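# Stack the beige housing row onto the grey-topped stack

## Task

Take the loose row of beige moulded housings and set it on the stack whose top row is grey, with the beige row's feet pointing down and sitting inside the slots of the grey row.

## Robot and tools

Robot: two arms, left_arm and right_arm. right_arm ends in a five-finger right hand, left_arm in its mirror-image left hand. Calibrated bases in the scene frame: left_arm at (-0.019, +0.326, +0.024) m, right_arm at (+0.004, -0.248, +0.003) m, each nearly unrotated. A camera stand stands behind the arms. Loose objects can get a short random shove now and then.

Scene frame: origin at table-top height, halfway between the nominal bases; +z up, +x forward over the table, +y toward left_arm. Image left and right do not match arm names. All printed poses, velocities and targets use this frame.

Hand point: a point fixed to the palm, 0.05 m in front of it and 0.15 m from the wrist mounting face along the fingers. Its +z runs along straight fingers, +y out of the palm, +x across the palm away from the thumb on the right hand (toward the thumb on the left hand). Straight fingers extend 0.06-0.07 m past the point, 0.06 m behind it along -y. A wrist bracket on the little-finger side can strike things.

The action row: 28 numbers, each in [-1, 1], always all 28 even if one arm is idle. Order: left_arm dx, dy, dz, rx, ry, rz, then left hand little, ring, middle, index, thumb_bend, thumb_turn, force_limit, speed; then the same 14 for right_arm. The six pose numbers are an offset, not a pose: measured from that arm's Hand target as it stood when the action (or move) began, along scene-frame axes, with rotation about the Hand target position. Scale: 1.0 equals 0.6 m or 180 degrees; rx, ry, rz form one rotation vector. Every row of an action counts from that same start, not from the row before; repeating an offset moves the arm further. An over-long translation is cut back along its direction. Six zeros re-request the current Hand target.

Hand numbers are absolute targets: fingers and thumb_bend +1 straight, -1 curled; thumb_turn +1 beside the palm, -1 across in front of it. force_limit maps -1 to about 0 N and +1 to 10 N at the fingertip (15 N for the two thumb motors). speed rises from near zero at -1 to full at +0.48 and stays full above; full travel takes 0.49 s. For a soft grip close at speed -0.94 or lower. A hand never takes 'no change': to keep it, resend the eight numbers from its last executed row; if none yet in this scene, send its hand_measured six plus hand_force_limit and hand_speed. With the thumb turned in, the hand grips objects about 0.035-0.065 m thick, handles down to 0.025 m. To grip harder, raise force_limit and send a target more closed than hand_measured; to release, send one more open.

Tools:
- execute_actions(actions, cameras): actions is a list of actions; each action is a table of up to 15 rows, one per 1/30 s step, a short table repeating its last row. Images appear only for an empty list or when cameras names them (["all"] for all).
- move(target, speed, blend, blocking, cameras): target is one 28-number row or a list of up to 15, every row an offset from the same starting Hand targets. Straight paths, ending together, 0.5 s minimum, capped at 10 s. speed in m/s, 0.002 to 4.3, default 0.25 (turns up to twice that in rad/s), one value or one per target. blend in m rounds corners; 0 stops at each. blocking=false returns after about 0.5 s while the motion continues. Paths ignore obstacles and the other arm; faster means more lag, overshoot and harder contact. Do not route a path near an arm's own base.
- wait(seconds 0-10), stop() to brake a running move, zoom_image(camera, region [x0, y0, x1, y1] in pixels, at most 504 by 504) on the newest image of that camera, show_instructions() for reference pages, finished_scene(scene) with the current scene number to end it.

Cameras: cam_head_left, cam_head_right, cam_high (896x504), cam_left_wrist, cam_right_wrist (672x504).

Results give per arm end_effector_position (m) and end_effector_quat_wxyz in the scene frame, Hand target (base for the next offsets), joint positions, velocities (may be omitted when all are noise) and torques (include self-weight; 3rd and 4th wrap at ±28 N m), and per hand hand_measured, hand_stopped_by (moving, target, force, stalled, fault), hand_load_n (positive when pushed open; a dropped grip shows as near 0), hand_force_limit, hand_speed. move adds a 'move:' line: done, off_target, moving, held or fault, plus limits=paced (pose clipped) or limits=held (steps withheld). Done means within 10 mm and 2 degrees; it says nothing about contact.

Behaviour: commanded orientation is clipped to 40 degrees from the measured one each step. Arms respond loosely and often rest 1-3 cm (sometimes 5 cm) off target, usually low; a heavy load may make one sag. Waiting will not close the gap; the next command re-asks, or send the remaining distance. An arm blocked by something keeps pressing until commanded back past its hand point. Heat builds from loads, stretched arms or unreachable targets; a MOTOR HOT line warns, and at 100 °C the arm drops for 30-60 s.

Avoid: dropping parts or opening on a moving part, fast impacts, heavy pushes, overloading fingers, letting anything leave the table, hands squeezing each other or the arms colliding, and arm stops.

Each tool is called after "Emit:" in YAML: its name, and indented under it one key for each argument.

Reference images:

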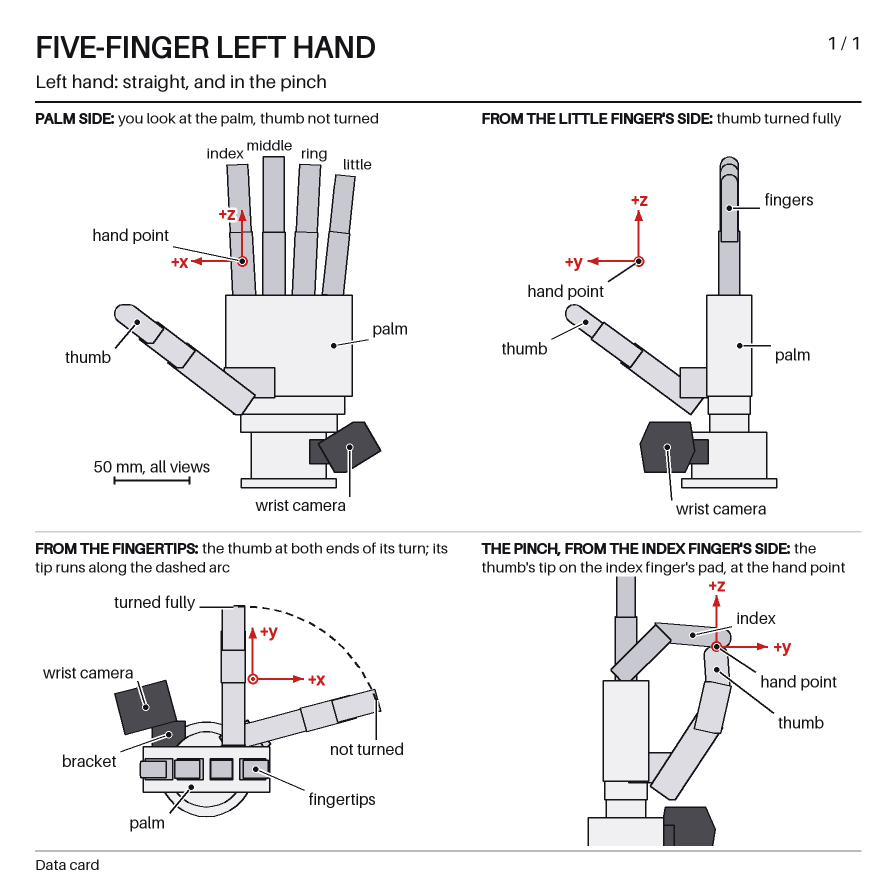

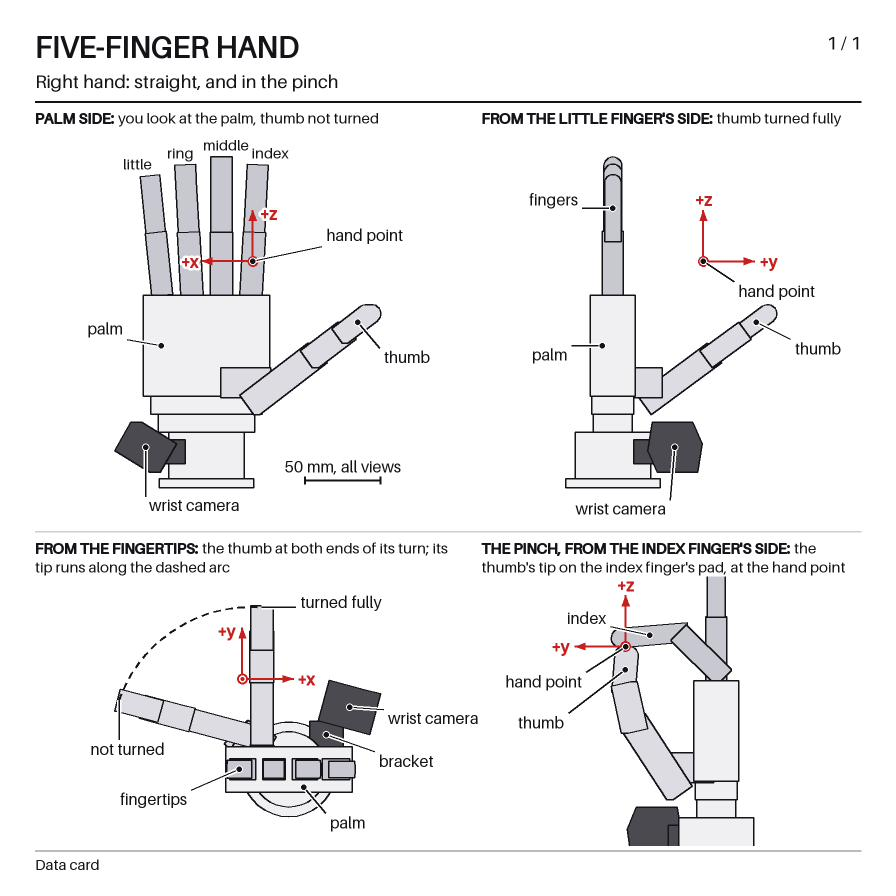

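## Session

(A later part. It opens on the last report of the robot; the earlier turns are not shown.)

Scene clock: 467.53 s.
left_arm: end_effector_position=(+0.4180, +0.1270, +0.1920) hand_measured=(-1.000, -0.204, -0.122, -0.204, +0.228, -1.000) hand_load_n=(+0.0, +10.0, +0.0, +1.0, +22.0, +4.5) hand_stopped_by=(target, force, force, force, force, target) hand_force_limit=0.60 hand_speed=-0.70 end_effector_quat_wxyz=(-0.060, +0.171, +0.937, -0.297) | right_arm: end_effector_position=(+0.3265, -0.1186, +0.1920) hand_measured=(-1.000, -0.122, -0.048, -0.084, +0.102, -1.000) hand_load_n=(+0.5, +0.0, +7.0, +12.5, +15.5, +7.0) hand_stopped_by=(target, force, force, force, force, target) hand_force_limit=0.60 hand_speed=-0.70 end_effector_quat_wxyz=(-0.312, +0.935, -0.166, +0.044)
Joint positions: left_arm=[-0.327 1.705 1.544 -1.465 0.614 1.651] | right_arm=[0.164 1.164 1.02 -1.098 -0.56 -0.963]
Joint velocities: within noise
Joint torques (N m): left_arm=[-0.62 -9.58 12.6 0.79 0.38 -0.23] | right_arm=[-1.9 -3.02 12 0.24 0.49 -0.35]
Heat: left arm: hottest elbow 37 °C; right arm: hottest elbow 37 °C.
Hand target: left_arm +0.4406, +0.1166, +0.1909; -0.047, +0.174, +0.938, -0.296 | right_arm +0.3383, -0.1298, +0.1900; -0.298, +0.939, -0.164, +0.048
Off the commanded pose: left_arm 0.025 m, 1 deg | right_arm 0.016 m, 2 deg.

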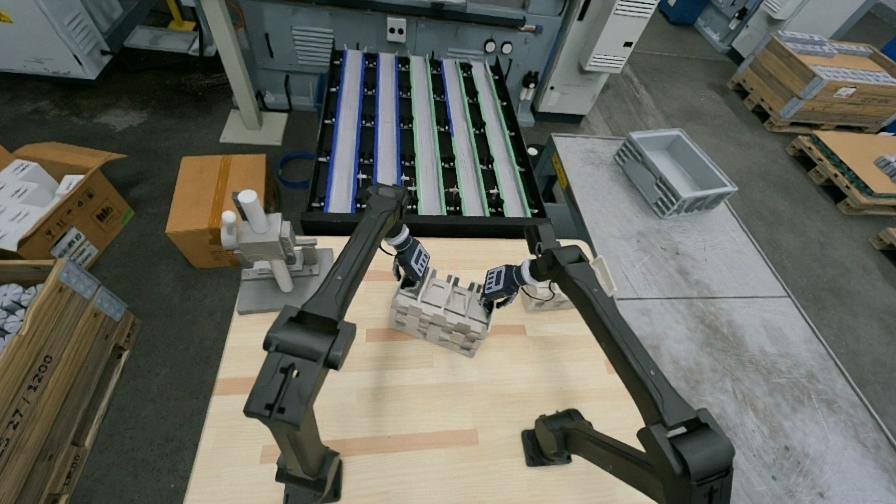

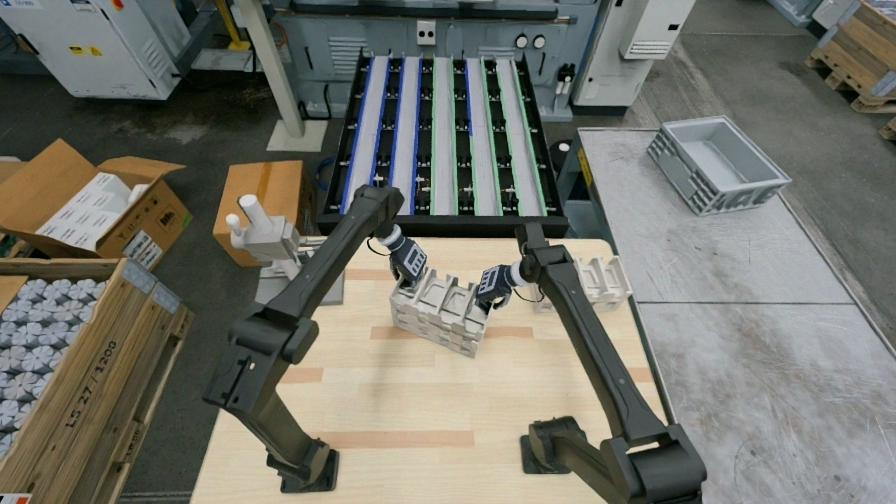

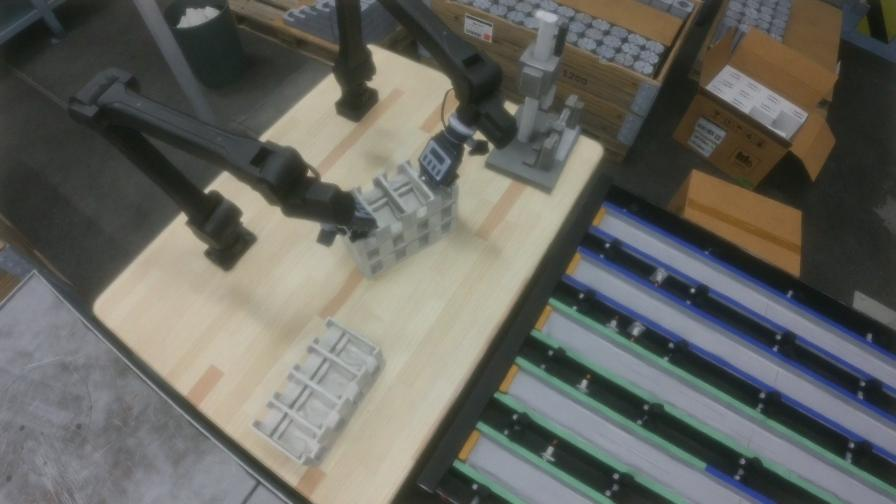

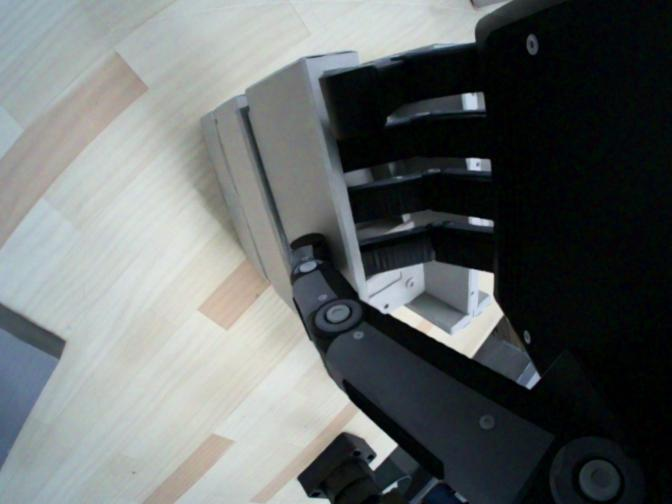

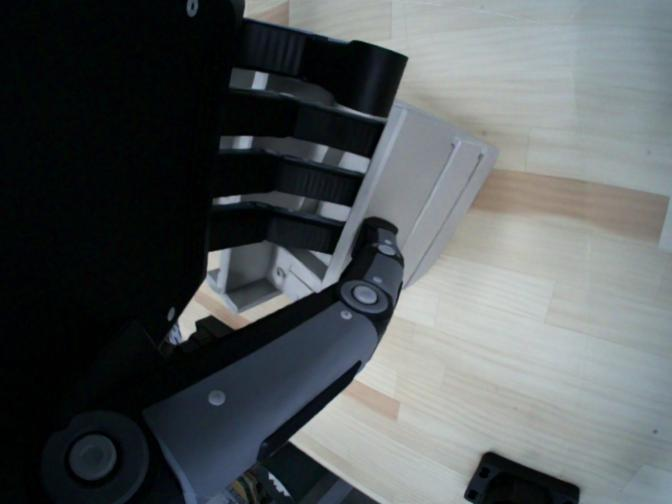

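Emit:
move:
  target: [-0.025,0.01,0,0,0,0,-1,-0.4,-0.4,-0.4,-0.6,-1,0.6,-0.7,-0.0156,0.0058,0,0,0,0,-1,-0.4,-0.4,-0.4,-0.6,-1,0.6,-0.7]
  speed: 0.04

Scene clock: 477.30 s.
left_arm: end_effector_position=(+0.4180, +0.1270, +0.1921) hand_measured=(-1.000, -0.204, -0.122, -0.204, +0.228, -1.000) hand_load_n=(+0.0, +10.0, +0.0, +1.5, +22.0, +4.5) hand_stopped_by=(target, force, force, force, force, target) hand_force_limit=0.60 hand_speed=-0.70 end_effector_quat_wxyz=(-0.059, +0.171, +0.937, -0.297) | right_arm: end_effector_position=(+0.3264, -0.1186, +0.1922) hand_measured=(-1.000, -0.122, -0.048, -0.084, +0.102, -1.000) hand_load_n=(+0.0, +0.0, +7.5, +12.5, +15.5, +7.0) hand_stopped_by=(target, force, force, force, force, target) hand_force_limit=0.60 hand_speed=-0.70 end_effector_quat_wxyz=(-0.312, +0.935, -0.166, +0.044)
Joint positions: left_arm=[-0.327 1.705 1.544 -1.465 0.614 1.652] | right_arm=[0.164 1.163 1.02 -1.098 -0.56 -0.963]
Joint torques (N m): left_arm=[-0.5 -12.75 8.34 1.16 0.37 -0.21] | right_arm=[-0.67 -4.72 10.26 0.34 0.66 -0.19]
Heat: left arm: hottest elbow 36 °C; right arm: hottest elbow 38 °C.
Hand target: left_arm +0.4256, +0.1226, +0.1909; -0.047, +0.174, +0.938, -0.296 | right_arm +0.3289, -0.1263, +0.1900; -0.298, +0.939, -0.164, +0.048
Off the commanded pose: left_arm 0.009 m, 1 deg | right_arm 0.008 m, 2 deg.
move: done

Emit:
move:
  target: [-0.0125,0.005,0,0,0,0,-1,-0.4,-0.4,-0.4,-0.6,-1,0.6,-0.7,-0.0125,0.005,0,0,0,0,-1,-0.4,-0.4,-0.4,-0.6,-1,0.6,-0.7]
  speed: 0.04

Emit:
move:
  target: [-0.006,0.0025,0,0,0,0,-1,-0.4,-0.4,-0.4,-0.6,-1,0.6,-0.7,-0.006,0.0025,0,0,0,0,-1,-0.4,-0.4,-0.4,-0.6,-1,0.6,-0.7]
  speed: 0.04

Scene clock: 478.90 s.
left_arm: end_effector_position=(+0.4175, +0.1271, +0.1919) hand_measured=(-1.000, -0.204, -0.122, -0.204, +0.228, -1.000) hand_load_n=(+0.0, +13.0, +0.5, +2.0, +21.0, +2.5) hand_stopped_by=(target, force, force, force, force, target) hand_force_limit=0.60 hand_speed=-0.70 end_effector_quat_wxyz=(-0.055, +0.174, +0.937, -0.298) | right_arm: end_effector_position=(+0.3263, -0.1185, +0.1929) hand_measured=(-1.000, -0.122, -0.048, -0.084, +0.102, -1.000) hand_load_n=(+0.0, +0.0, +8.0, +12.5, +16.5, +6.0) hand_stopped_by=(target, force, force, force, force, target) hand_force_limit=0.60 hand_speed=-0.70 end_effector_quat_wxyz=(-0.308, +0.936, -0.164, +0.048)
Joint positions: left_arm=[-0.328 1.697 1.534 -1.455 0.614 1.655] | right_arm=[0.17 1.159 1.02 -1.096 -0.547 -0.96]
Joint torques (N m): left_arm=[-0.32 -13.63 6.93 0.98 0.37 -0.22] | right_arm=[-0.21 -5.83 8.85 0.38 0.32 -0.08]
Heat: left arm: hottest elbow 36 °C; right arm: hottest elbow 38 °C.
Hand target: left_arm +0.4181, +0.1255, +0.1908; -0.047, +0.175, +0.938, -0.296 | right_arm +0.3215, -0.1234, +0.1900; -0.297, +0.939, -0.164, +0.048
Off the commanded pose: left_arm 0.002 m, 1 deg | right_arm 0.007 m, 1 deg.
move: done

Scene clock: 479.60 s.
left_arm: end_effector_position=(+0.4161, +0.1273, +0.1917) hand_measured=(-1.000, -0.204, -0.122, -0.204, +0.228, -1.000) hand_load_n=(+0.0, +13.5, +1.0, +3.0, +20.0, +2.0) hand_stopped_by=(target, force, force, force, force, target) hand_force_limit=0.60 hand_speed=-0.70 end_effector_quat_wxyz=(-0.052, +0.175, +0.937, -0.299) | right_arm: end_effector_position=(+0.3251, -0.1189, +0.1929) hand_measured=(-1.000, -0.122, -0.048, -0.084, +0.102, -1.000) hand_load_n=(+0.0, +0.5, +8.0, +11.0, +17.5, +5.0) hand_stopped_by=(target, force, force, force, force, target) hand_force_limit=0.60 hand_speed=-0.70 end_effector_quat_wxyz=(-0.305, +0.937, -0.164, +0.051)
Joint positions: left_arm=[-0.328 1.689 1.524 -1.446 0.615 1.654] | right_arm=[0.173 1.153 1.017 -1.094 -0.54 -0.958]
Joint torques (N m): left_arm=[-0.26 -13.74 6.71 0.75 0.32 -0.2] | right_arm=[0.09 -6.07 8.51 0.38 0.12 -0.02]
Heat: left arm: hottest elbow 36 °C; right arm: hottest elbow 38 °C.
Hand target: left_arm +0.4145, +0.1271, +0.1907; -0.047, +0.174, +0.938, -0.296 | right_arm +0.3178, -0.1219, +0.1900; -0.298, +0.939, -0.164, +0.048
Off the commanded pose: left_arm 0.002 m, 1 deg | right_arm 0.008 m, 1 deg.
move: done

Emit:
move:
  target: [-0.004,0.0015,-0.005,0,0,0,-1,-0.4,-0.4,-0.4,-0.6,-1,0.6,-0.7,-0.004,0.0015,-0.005,0,0,0,-1,-0.4,-0.4,-0.4,-0.6,-1,0.6,-0.7]
  speed: 0.04
  cameras: ["cam_head_left","cam_high"]

Emit:
zoom_image:
  camera: "cam_head_left"
  region: [440, 310, 500, 370]

Emit:
zoom_image:
  camera: "cam_head_left"
  region: [382, 280, 442, 340]

Scene clock: 483.53 s.
left_arm: end_effector_position=(+0.4153, +0.1274, +0.1915) hand_measured=(-1.000, -0.204, -0.120, -0.204, +0.228, -1.000) hand_load_n=(+0.0, +15.5, +1.0, +3.5, +20.0, +1.0) hand_stopped_by=(target, force, force, force, force, target) hand_force_limit=0.60 hand_speed=-0.70 end_effector_quat_wxyz=(-0.048, +0.175, +0.937, -0.299) | right_arm: end_effector_position=(+0.3247, -0.1187, +0.1925) hand_measured=(-1.000, -0.122, -0.048, -0.084, +0.102, -1.000) hand_load_n=(+0.0, +1.0, +8.0, +9.5, +17.0, +4.0) hand_stopped_by=(target, force, force, force, force, target) hand_force_limit=0.60 hand_speed=-0.70 end_effector_quat_wxyz=(-0.306, +0.936, -0.164, +0.055)
Joint positions: left_arm=[-0.328 1.681 1.513 -1.434 0.615 1.651] | right_arm=[0.175 1.145 1.009 -1.084 -0.538 -0.954]
Joint torques (N m): left_arm=[-0.26 -13.39 6.38 0.66 0.32 -0.17] | right_arm=[0.32 -5.77 8.14 0.34 0.09 -0.01]
Heat: left arm: hottest elbow 36 °C; right arm: hottest elbow 37 °C.
Hand target: left_arm +0.4120, +0.1280, +0.1878; -0.047, +0.174, +0.938, -0.296 | right_arm +0.3154, -0.1209, +0.1870; -0.298, +0.939, -0.164, +0.048
Off the commanded pose: left_arm 0.005 m, 0 deg | right_arm 0.011 m, 1 deg.
move: off_target (right_arm)
Images, in order (width x height): cam_head_left 896x504, cam_high 896x504.

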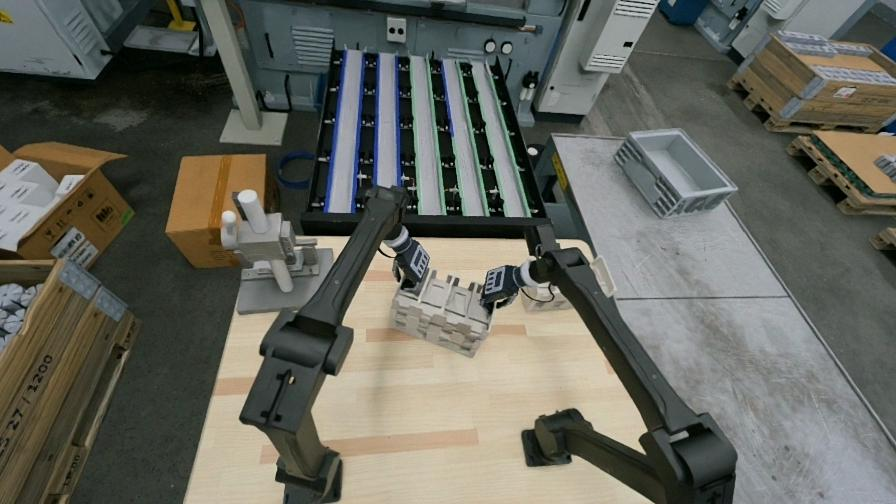

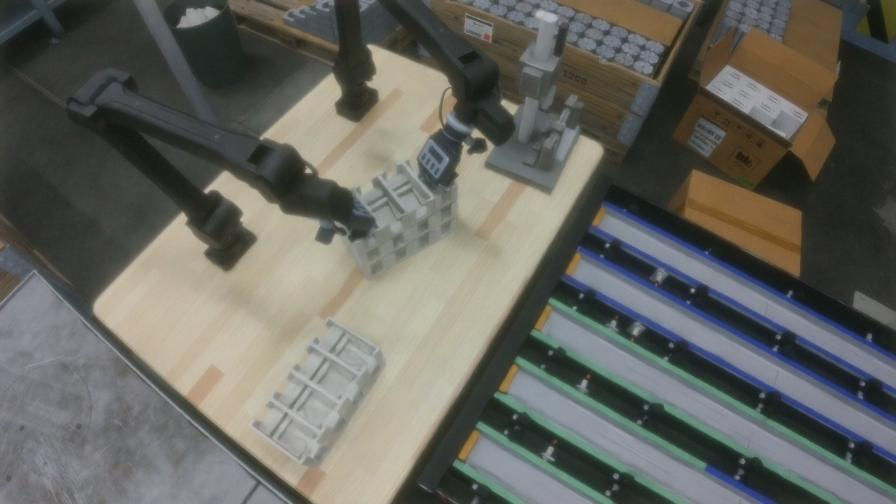

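Scaled by 8.400 from the camera's 896x504 image, which has a finer 1280x720 frame.

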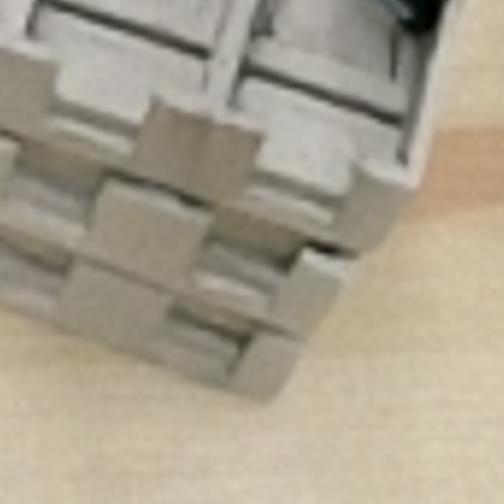

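Scaled by 8.400 from the camera's 896x504 image, which has a finer 1280x720 frame.

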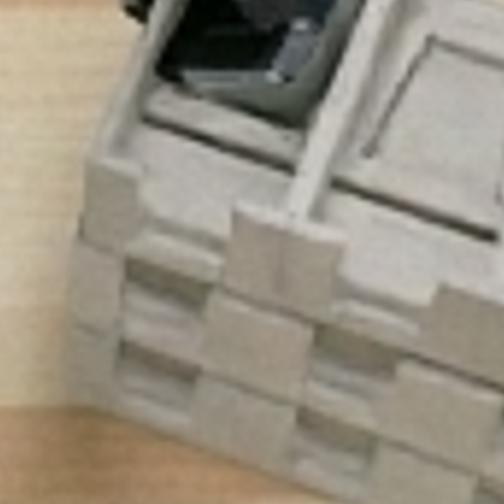

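Emit:
move:
  target: [0.0,0,0,0,0,0,-1,-0.4,-0.4,-0.4,-0.6,-1,0.6,-0.7,-0.006,0.002,0.0,0,0,0,-1,-0.4,-0.4,-0.4,-0.6,-1,0.6,-0.7]
  speed: 0.04

Emit:
move:
  target: [0.0,0,0,0,0,0,-1,-0.4,-0.4,-0.4,-0.6,-1,0.6,-0.7,-0.005,0.002,0.0,0,0,0,-1,-0.4,-0.4,-0.4,-0.6,-1,0.6,-0.7]
  speed: 0.04
  cameras: ["cam_head_left","cam_high"]

Emit:
zoom_image:
  camera: "cam_head_left"
  region: [440, 310, 500, 370]

Emit:
zoom_image:
  camera: "cam_head_left"
  region: [382, 280, 442, 340]

Scene clock: 486.13 s.
left_arm: end_effector_position=(+0.4146, +0.1276, +0.1915) hand_measured=(-1.000, -0.204, -0.120, -0.204, +0.228, -1.000) hand_load_n=(+0.0, +16.0, +1.0, +3.0, +20.0, +1.0) hand_stopped_by=(target, force, force, force, force, target) hand_force_limit=0.60 hand_speed=-0.70 end_effector_quat_wxyz=(-0.048, +0.175, +0.937, -0.299) | right_arm: end_effector_position=(+0.3230, -0.1177, +0.1925) hand_measured=(-1.000, -0.122, -0.048, -0.084, +0.102, -1.000) hand_load_n=(+0.5, +0.5, +8.0, +9.5, +17.0, +4.0) hand_stopped_by=(target, force, force, force, force, target) hand_force_limit=0.60 hand_speed=-0.70 end_effector_quat_wxyz=(-0.306, +0.936, -0.163, +0.057)
Joint positions: left_arm=[-0.328 1.679 1.511 -1.434 0.615 1.651] | right_arm=[0.179 1.137 1.003 -1.079 -0.535 -0.95]
Joint torques (N m): left_arm=[-0.26 -13.16 6.56 0.65 0.32 -0.17] | right_arm=[0.38 -5.83 8.06 0.18 0.07 0]
Heat: left arm: hottest elbow 36 °C; right arm: hottest elbow 37 °C.
Hand target: left_arm +0.4121, +0.1280, +0.1878; -0.047, +0.174, +0.938, -0.296 | right_arm +0.3119, -0.1198, +0.1870; -0.298, +0.939, -0.164, +0.048
Off the commanded pose: left_arm 0.005 m, 0 deg | right_arm 0.013 m, 1 deg.
move: off_target (right_arm)

Scene clock: 486.83 s.
left_arm: end_effector_position=(+0.4146, +0.1274, +0.1917) hand_measured=(-1.000, -0.204, -0.120, -0.204, +0.228, -1.000) hand_load_n=(+0.0, +17.0, +1.5, +2.5, +20.0, +1.0) hand_stopped_by=(target, force, force, force, force, target) hand_force_limit=0.60 hand_speed=-0.70 end_effector_quat_wxyz=(-0.048, +0.175, +0.937, -0.299) | right_arm: end_effector_position=(+0.3210, -0.1165, +0.1925) hand_measured=(-1.000, -0.122, -0.048, -0.084, +0.102, -1.000) hand_load_n=(+0.0, +0.5, +8.0, +9.5, +17.0, +3.5) hand_stopped_by=(target, force, force, force, force, target) hand_force_limit=0.60 hand_speed=-0.70 end_effector_quat_wxyz=(-0.307, +0.936, -0.163, +0.058)
Joint positions: left_arm=[-0.328 1.679 1.511 -1.434 0.615 1.651] | right_arm=[0.184 1.13 0.998 -1.075 -0.533 -0.944]
Joint torques (N m): left_arm=[-0.26 -13.16 6.56 0.66 0.32 -0.17] | right_arm=[0.5 -5.83 8.01 0.1 0.04 0]
Heat: left arm: hottest elbow 36 °C; right arm: hottest elbow 37 °C.
Hand target: left_arm +0.4121, +0.1279, +0.1879; -0.047, +0.174, +0.938, -0.296 | right_arm +0.3088, -0.1185, +0.1871; -0.298, +0.939, -0.164, +0.048
Off the commanded pose: left_arm 0.005 m, 0 deg | right_arm 0.013 m, 2 deg.
move: off_target (right_arm)
Images, in order (width x height): cam_head_left 896x504, cam_high 896x504.

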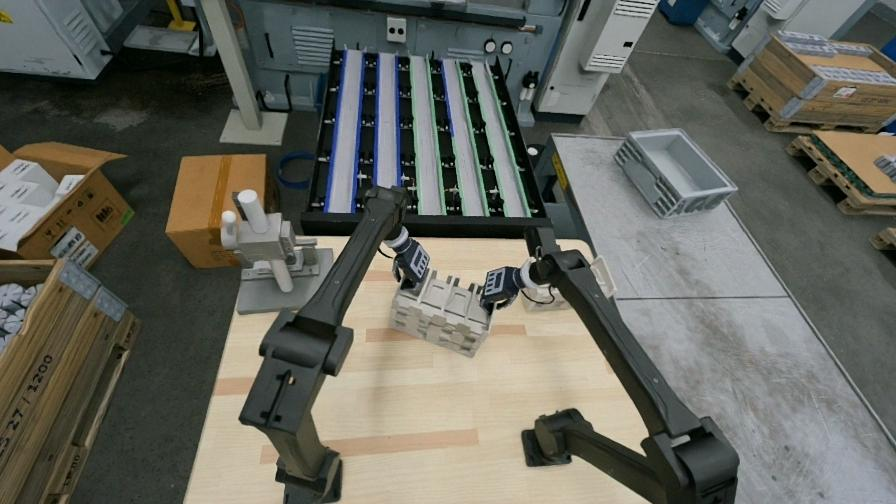

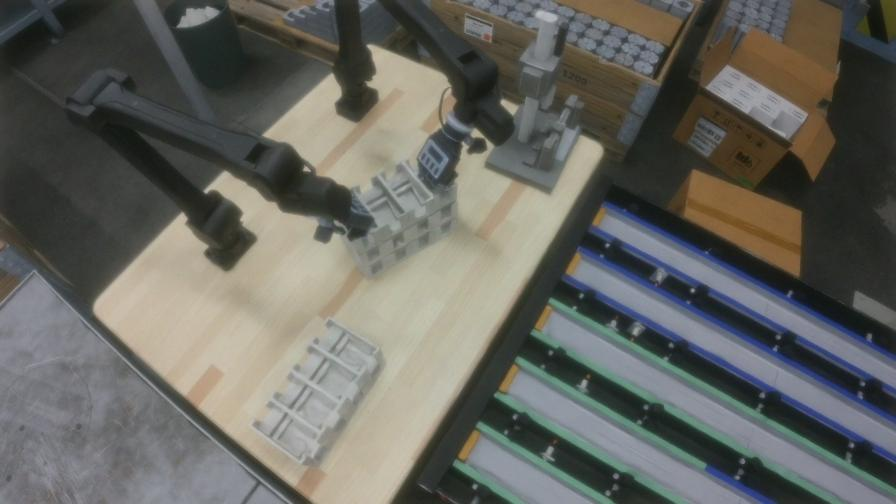

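Scaled by 8.400 from the camera's 896x504 image, which has a finer 1280x720 frame.

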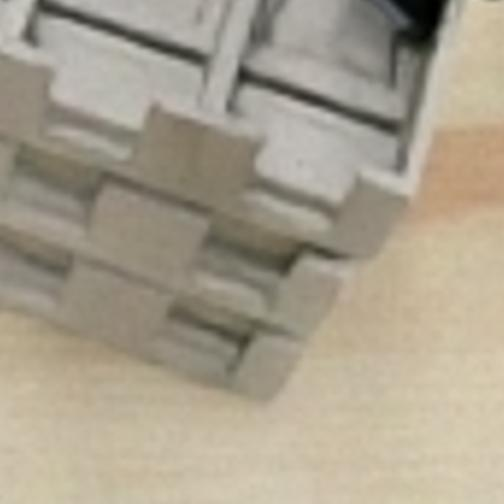

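Scaled by 8.400 from the camera's 896x504 image, which has a finer 1280x720 frame.

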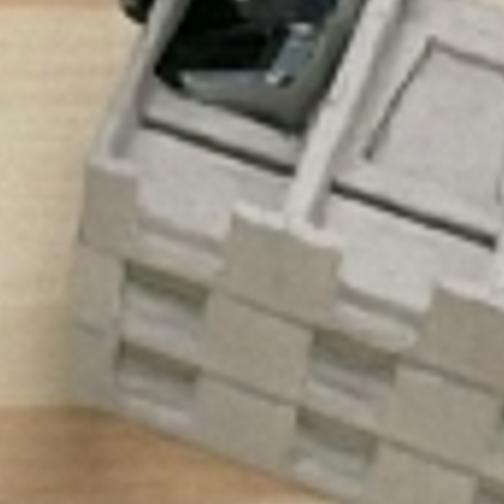

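Emit:
zoom_image:
  camera: "cam_high"
  region: [390, 180, 460, 250]

Emit:
zoom_image:
  camera: "cam_high"
  region: [335, 210, 405, 280]

Emit:
zoom_image:
  camera: "cam_head_left"
  region: [410, 290, 470, 350]

Scaled by 7.200 from the camera's 896x504 image, which has a finer 1280x720 frame.

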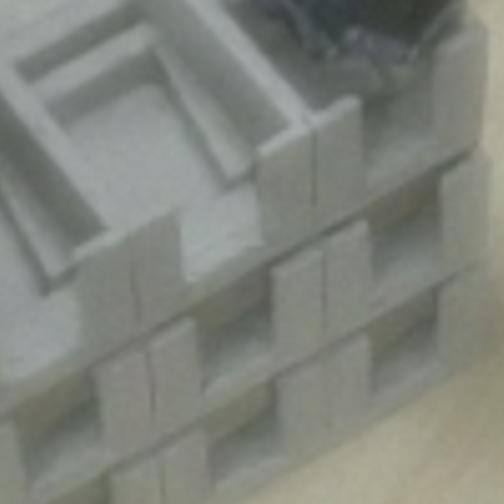

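Scaled by 7.200 from the camera's 896x504 image, which has a finer 1280x720 frame.

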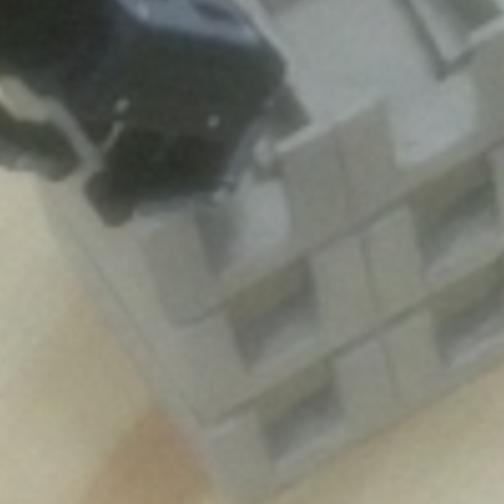

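Scaled by 8.400 from the camera's 896x504 image, which has a finer 1280x720 frame.

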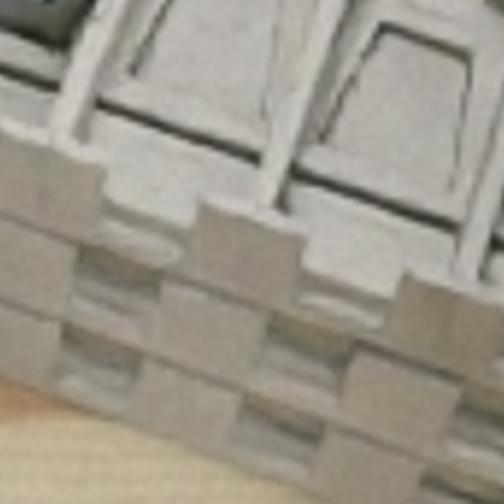

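Emit:
move:
  target: [0.002,0.006,0,0,0,0,-1,-0.4,-0.4,-0.4,-0.6,-1,0.6,-0.7,0.002,0.006,0.0,0,0,0,-1,-0.4,-0.4,-0.4,-0.6,-1,0.6,-0.7]
  speed: 0.04

Emit:
move:
  target: [0.002,0.006,0,0,0,0,-1,-0.4,-0.4,-0.4,-0.6,-1,0.6,-0.7,0.002,0.006,0.0,0,0,0,-1,-0.4,-0.4,-0.4,-0.6,-1,0.6,-0.7]
  speed: 0.04

Scene clock: 491.93 s.
left_arm: end_effector_position=(+0.4146, +0.1274, +0.1917) hand_measured=(-1.000, -0.204, -0.120, -0.204, +0.228, -1.000) hand_load_n=(+0.0, +17.0, +1.5, +2.5, +20.0, +1.0) hand_stopped_by=(target, force, force, force, force, target) hand_force_limit=0.60 hand_speed=-0.70 end_effector_quat_wxyz=(-0.048, +0.175, +0.937, -0.299) | right_arm: end_effector_position=(+0.3208, -0.1155, +0.1925) hand_measured=(-1.000, -0.122, -0.048, -0.084, +0.102, -1.000) hand_load_n=(+0.0, +1.0, +8.5, +8.0, +18.5, +3.0) hand_stopped_by=(target, force, force, force, force, target) hand_force_limit=0.60 hand_speed=-0.70 end_effector_quat_wxyz=(-0.305, +0.936, -0.165, +0.059)
Joint positions: left_arm=[-0.328 1.679 1.511 -1.434 0.615 1.651] | right_arm=[0.189 1.129 0.998 -1.073 -0.526 -0.935]
Joint torques (N m): left_arm=[0.21 -13.1 6.68 0.46 0.31 -0.08] | right_arm=[0.85 -5.48 8.24 0.27 -0.08 0.02]
Heat: left arm: hottest elbow 36 °C; right arm: hottest elbow 37 °C.
Hand target: left_arm +0.4133, +0.1315, +0.1879; -0.047, +0.175, +0.938, -0.296 | right_arm +0.3100, -0.1150, +0.1869; -0.297, +0.939, -0.164, +0.048
Off the commanded pose: left_arm 0.006 m, 0 deg | right_arm 0.012 m, 1 deg.
move: off_target (right_arm)

Scene clock: 492.63 s.
left_arm: end_effector_position=(+0.4147, +0.1275, +0.1916) hand_measured=(-1.000, -0.204, -0.120, -0.204, +0.228, -1.000) hand_load_n=(+0.0, +17.0, +1.5, +3.0, +19.5, +1.0) hand_stopped_by=(target, force, force, force, force, target) hand_force_limit=0.60 hand_speed=-0.70 end_effector_quat_wxyz=(-0.047, +0.177, +0.936, -0.299) | right_arm: end_effector_position=(+0.3213, -0.1149, +0.1925) hand_measured=(-1.000, -0.122, -0.048, -0.084, +0.102, -1.000) hand_load_n=(+0.0, +1.5, +8.0, +7.5, +19.0, +2.5) hand_stopped_by=(target, force, force, force, force, target) hand_force_limit=0.60 hand_speed=-0.70 end_effector_quat_wxyz=(-0.302, +0.937, -0.166, +0.061)
Joint positions: left_arm=[-0.328 1.679 1.511 -1.435 0.615 1.656] | right_arm=[0.194 1.129 0.998 -1.069 -0.518 -0.928]
Joint torques (N m): left_arm=[0.73 -12.98 6.8 0.28 0.3 -0.03] | right_arm=[1.32 -5.13 8.5 0.39 -0.28 0.06]
Heat: left arm: hottest elbow 36 °C; right arm: hottest elbow 37 °C.
Hand target: left_arm +0.4145, +0.1352, +0.1879; -0.047, +0.174, +0.938, -0.296 | right_arm +0.3112, -0.1113, +0.1870; -0.298, +0.939, -0.164, +0.048
Off the commanded pose: left_arm 0.009 m, 1 deg | right_arm 0.012 m, 2 deg.
move: off_target (right_arm)

Emit:
move:
  target: [0.002,0.006,0,0,0,0,-1,-0.4,-0.4,-0.4,-0.6,-1,0.6,-0.7,0.002,0.006,0.0,0,0,0,-1,-0.4,-0.4,-0.4,-0.6,-1,0.6,-0.7]
  speed: 0.04

Emit:
move:
  target: [0.002,0.006,0,0,0,0,-1,-0.4,-0.4,-0.4,-0.6,-1,0.6,-0.7,0.002,0.006,0.0,0,0,0,-1,-0.4,-0.4,-0.4,-0.6,-1,0.6,-0.7]
  speed: 0.04

Scene clock: 494.20 s.
left_arm: end_effector_position=(+0.4141, +0.1291, +0.1917) hand_measured=(-1.000, -0.204, -0.120, -0.204, +0.228, -1.000) hand_load_n=(+0.0, +16.0, +1.5, +3.5, +19.5, +1.5) hand_stopped_by=(target, force, force, force, force, target) hand_force_limit=0.60 hand_speed=-0.70 end_effector_quat_wxyz=(-0.049, +0.178, +0.936, -0.299) | right_arm: end_effector_position=(+0.3210, -0.1136, +0.1925) hand_measured=(-1.000, -0.122, -0.048, -0.084, +0.102, -1.000) hand_load_n=(+0.0, +1.5, +8.0, +7.0, +19.5, +3.0) hand_stopped_by=(target, force, force, force, force, target) hand_force_limit=0.60 hand_speed=-0.70 end_effector_quat_wxyz=(-0.301, +0.937, -0.167, +0.061)
Joint positions: left_arm=[-0.326 1.679 1.511 -1.441 0.615 1.662] | right_arm=[0.201 1.128 0.998 -1.067 -0.512 -0.921]
Joint torques (N m): left_arm=[1.08 -12.86 6.91 0.28 0.29 -0.01] | right_arm=[1.61 -4.78 8.75 0.55 -0.4 0.1]
Heat: left arm: hottest elbow 36 °C; right arm: hottest elbow 37 °C.
Hand target: left_arm +0.4156, +0.1387, +0.1879; -0.047, +0.174, +0.938, -0.296 | right_arm +0.3124, -0.1077, +0.1871; -0.298, +0.939, -0.164, +0.048
Off the commanded pose: left_arm 0.010 m, 1 deg | right_arm 0.012 m, 2 deg.
move: off_target (right_arm)

Scene clock: 494.93 s.
left_arm: end_effector_position=(+0.4140, +0.1324, +0.1918) hand_measured=(-1.000, -0.204, -0.120, -0.204, +0.228, -1.000) hand_load_n=(+0.0, +15.0, +1.5, +4.0, +19.5, +1.5) hand_stopped_by=(target, force, force, force, force, target) hand_force_limit=0.60 hand_speed=-0.70 end_effector_quat_wxyz=(-0.050, +0.179, +0.936, -0.299) | right_arm: end_effector_position=(+0.3205, -0.1103, +0.1926) hand_measured=(-1.000, -0.122, -0.048, -0.084, +0.102, -1.000) hand_load_n=(+0.0, +1.5, +8.0, +7.0, +19.5, +3.0) hand_stopped_by=(target, force, force, force, force, target) hand_force_limit=0.60 hand_speed=-0.70 end_effector_quat_wxyz=(-0.300, +0.937, -0.168, +0.061)
Joint positions: left_arm=[-0.319 1.679 1.511 -1.448 0.615 1.672] | right_arm=[0.211 1.128 0.998 -1.062 -0.508 -0.909]
Joint torques (N m): left_arm=[1.26 -12.75 7.05 0.36 0.28 -0.02] | right_arm=[1.67 -4.42 9.01 0.66 -0.42 0.09]
Heat: left arm: hottest elbow 36 °C; right arm: hottest elbow 37 °C.
Hand target: left_arm +0.4169, +0.1424, +0.1879; -0.047, +0.174, +0.938, -0.296 | right_arm +0.3136, -0.1041, +0.1871; -0.298, +0.939, -0.164, +0.048
Off the commanded pose: left_arm 0.011 m, 1 deg | right_arm 0.011 m, 2 deg.
move: off_target (left_arm, right_arm)

Emit:
execute_actions:
  actions: []

Emit:
zoom_image:
  camera: "cam_high"
  region: [390, 180, 460, 250]

Emit:
zoom_image:
  camera: "cam_head_left"
  region: [440, 310, 500, 370]

Emit:
zoom_image:
  camera: "cam_head_left"
  region: [382, 280, 442, 340]

Emit:
zoom_image:
  camera: "cam_left_wrist"
  region: [180, 20, 380, 300]

Emit:
zoom_image:
  camera: "cam_right_wrist"
  region: [340, 60, 540, 320]

Scene clock: 496.50 s.
left_arm: end_effector_position=(+0.4140, +0.1324, +0.1918) hand_measured=(-1.000, -0.204, -0.120, -0.204, +0.228, -1.000) hand_load_n=(+0.0, +15.0, +1.0, +4.0, +19.5, +2.0) hand_stopped_by=(target, force, force, force, force, target) hand_force_limit=0.60 hand_speed=-0.70 end_effector_quat_wxyz=(-0.050, +0.179, +0.936, -0.299) | right_arm: end_effector_position=(+0.3205, -0.1103, +0.1926) hand_measured=(-1.000, -0.122, -0.048, -0.084, +0.102, -1.000) hand_load_n=(+0.0, +1.5, +8.0, +7.5, +19.5, +3.0) hand_stopped_by=(target, force, force, force, force, target) hand_force_limit=0.60 hand_speed=-0.70 end_effector_quat_wxyz=(-0.300, +0.937, -0.168, +0.061)
Joint positions: left_arm=[-0.319 1.679 1.511 -1.448 0.615 1.672] | right_arm=[0.211 1.128 0.998 -1.062 -0.508 -0.909]
Joint velocities: within noise
Joint torques (N m): left_arm=[1.2 -12.75 7.05 0.36 0.27 -0.02] | right_arm=[1.61 -4.42 9.01 0.66 -0.43 0.09]
Heat: left arm: hottest elbow 35 °C; right arm: hottest elbow 37 °C.
Hand target: left_arm +0.4169, +0.1424, +0.1879; -0.047, +0.174, +0.938, -0.296 | right_arm +0.3136, -0.1041, +0.1871; -0.298, +0.939, -0.164, +0.048
Off the commanded pose: left_arm 0.011 m, 1 deg | right_arm 0.011 m, 2 deg.

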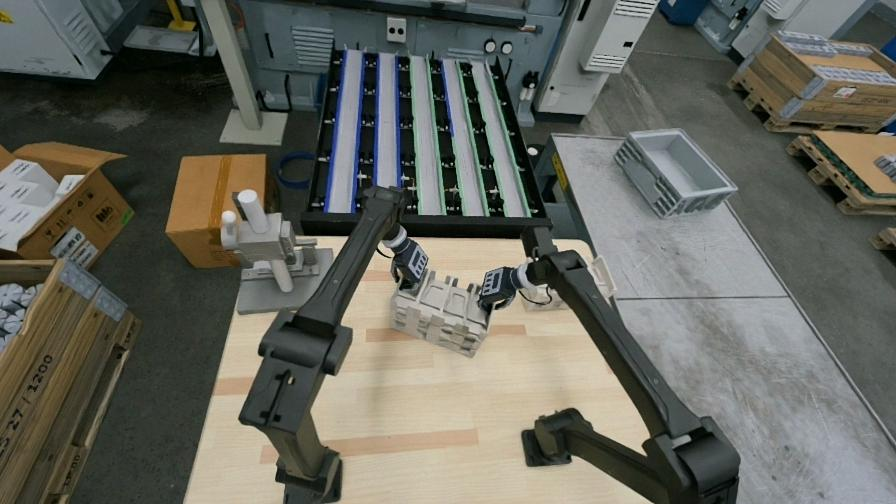

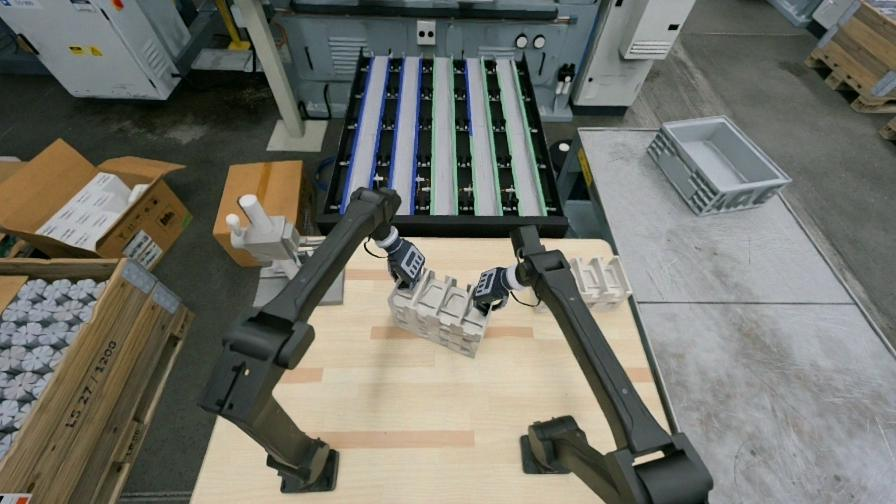

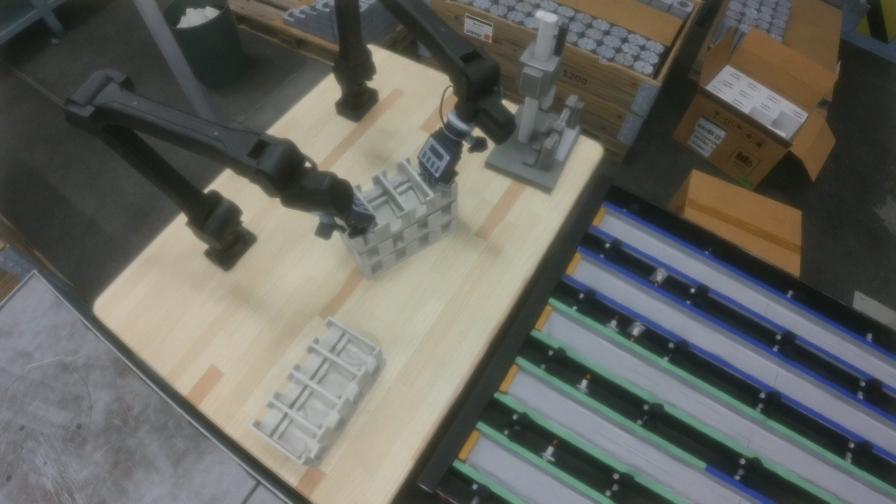

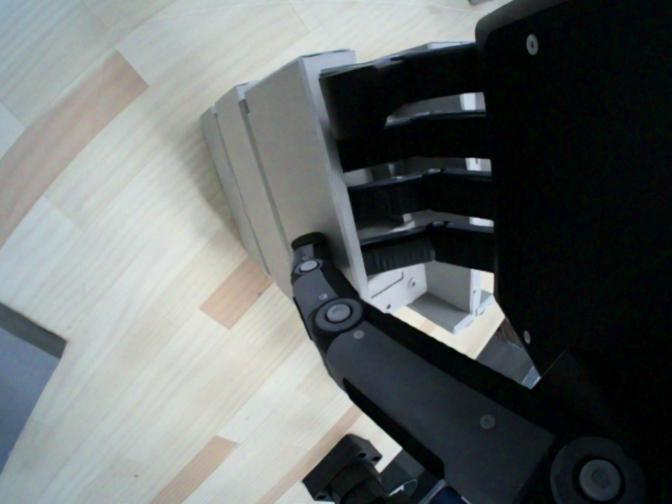

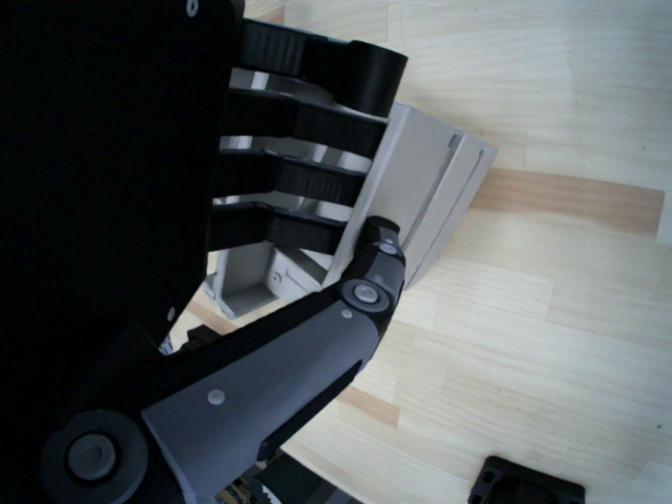

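Scaled by 7.200 from the camera's 896x504 image, which has a finer 1280x720 frame.

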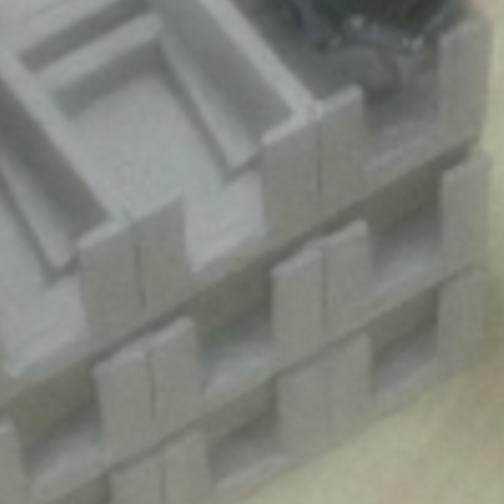

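Scaled by 8.400 from the camera's 896x504 image, which has a finer 1280x720 frame.

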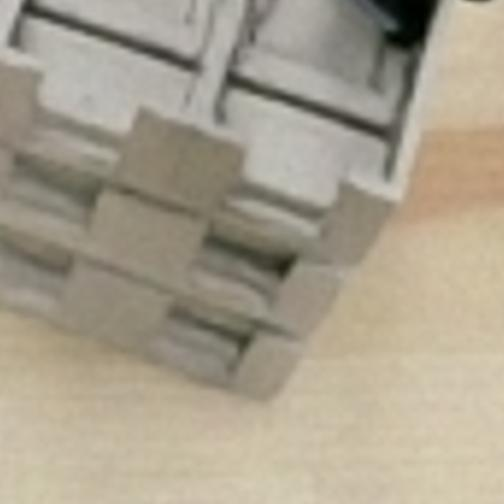

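Scaled by 8.400 from the camera's 896x504 image, which has a finer 1280x720 frame.

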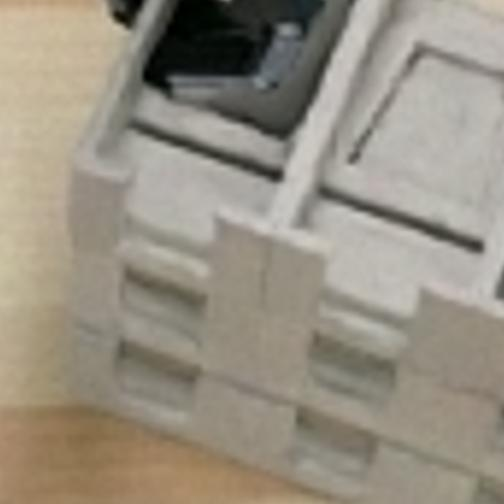

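Scaled by 1.800 from the camera's 672x504 image, which has a finer 960x720 frame.

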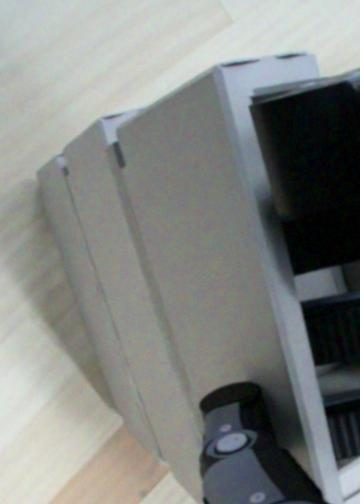

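Scaled by 1.938 from the camera's 672x504 image, which has a finer 960x720 frame.

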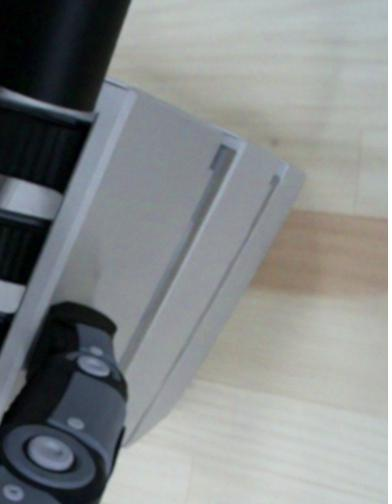

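Emit:
move:
  target: [-0.003,-0.01,-0.02,0,0,0,-1,-0.4,-0.4,-0.4,-0.6,-1,0.6,-0.7,0.012,-0.006,-0.02,0,0,0,-1,-0.4,-0.4,-0.4,-0.6,-1,0.6,-0.7]
  speed: 0.04

Scene clock: 499.67 s.
left_arm: end_effector_position=(+0.4133, +0.1325, +0.1906) hand_measured=(-1.000, -0.204, -0.120, -0.204, +0.228, -1.000) hand_load_n=(+0.0, +16.5, +1.5, +1.5, +20.0, +0.5) hand_stopped_by=(target, force, force, force, force, target) hand_force_limit=0.60 hand_speed=-0.70 end_effector_quat_wxyz=(-0.046, +0.176, +0.937, -0.300) | right_arm: end_effector_position=(+0.3236, -0.1092, +0.1924) hand_measured=(-1.000, -0.122, -0.048, -0.084, +0.102, -1.000) hand_load_n=(+0.0, +3.0, +7.5, +5.0, +19.0, +2.5) hand_stopped_by=(target, force, force, force, force, target) hand_force_limit=0.60 hand_speed=-0.70 end_effector_quat_wxyz=(-0.303, +0.936, -0.166, +0.065)
Joint positions: left_arm=[-0.319 1.671 1.498 -1.431 0.615 1.662] | right_arm=[0.211 1.131 0.998 -1.05 -0.509 -0.908]
Joint torques (N m): left_arm=[0.32 -11.58 5.93 1.17 0.3 -0.07] | right_arm=[0.26 -3.08 7.83 1.28 -0.57 -0.09]
Heat: left arm: hottest elbow 35 °C; right arm: hottest elbow 37 °C.
Hand target: left_arm +0.4150, +0.1363, +0.1757; -0.047, +0.174, +0.938, -0.296 | right_arm +0.3208, -0.1077, +0.1750; -0.297, +0.939, -0.164, +0.048
Off the commanded pose: left_arm 0.015 m, 1 deg | right_arm 0.018 m, 2 deg.
move: off_target (left_arm, right_arm)


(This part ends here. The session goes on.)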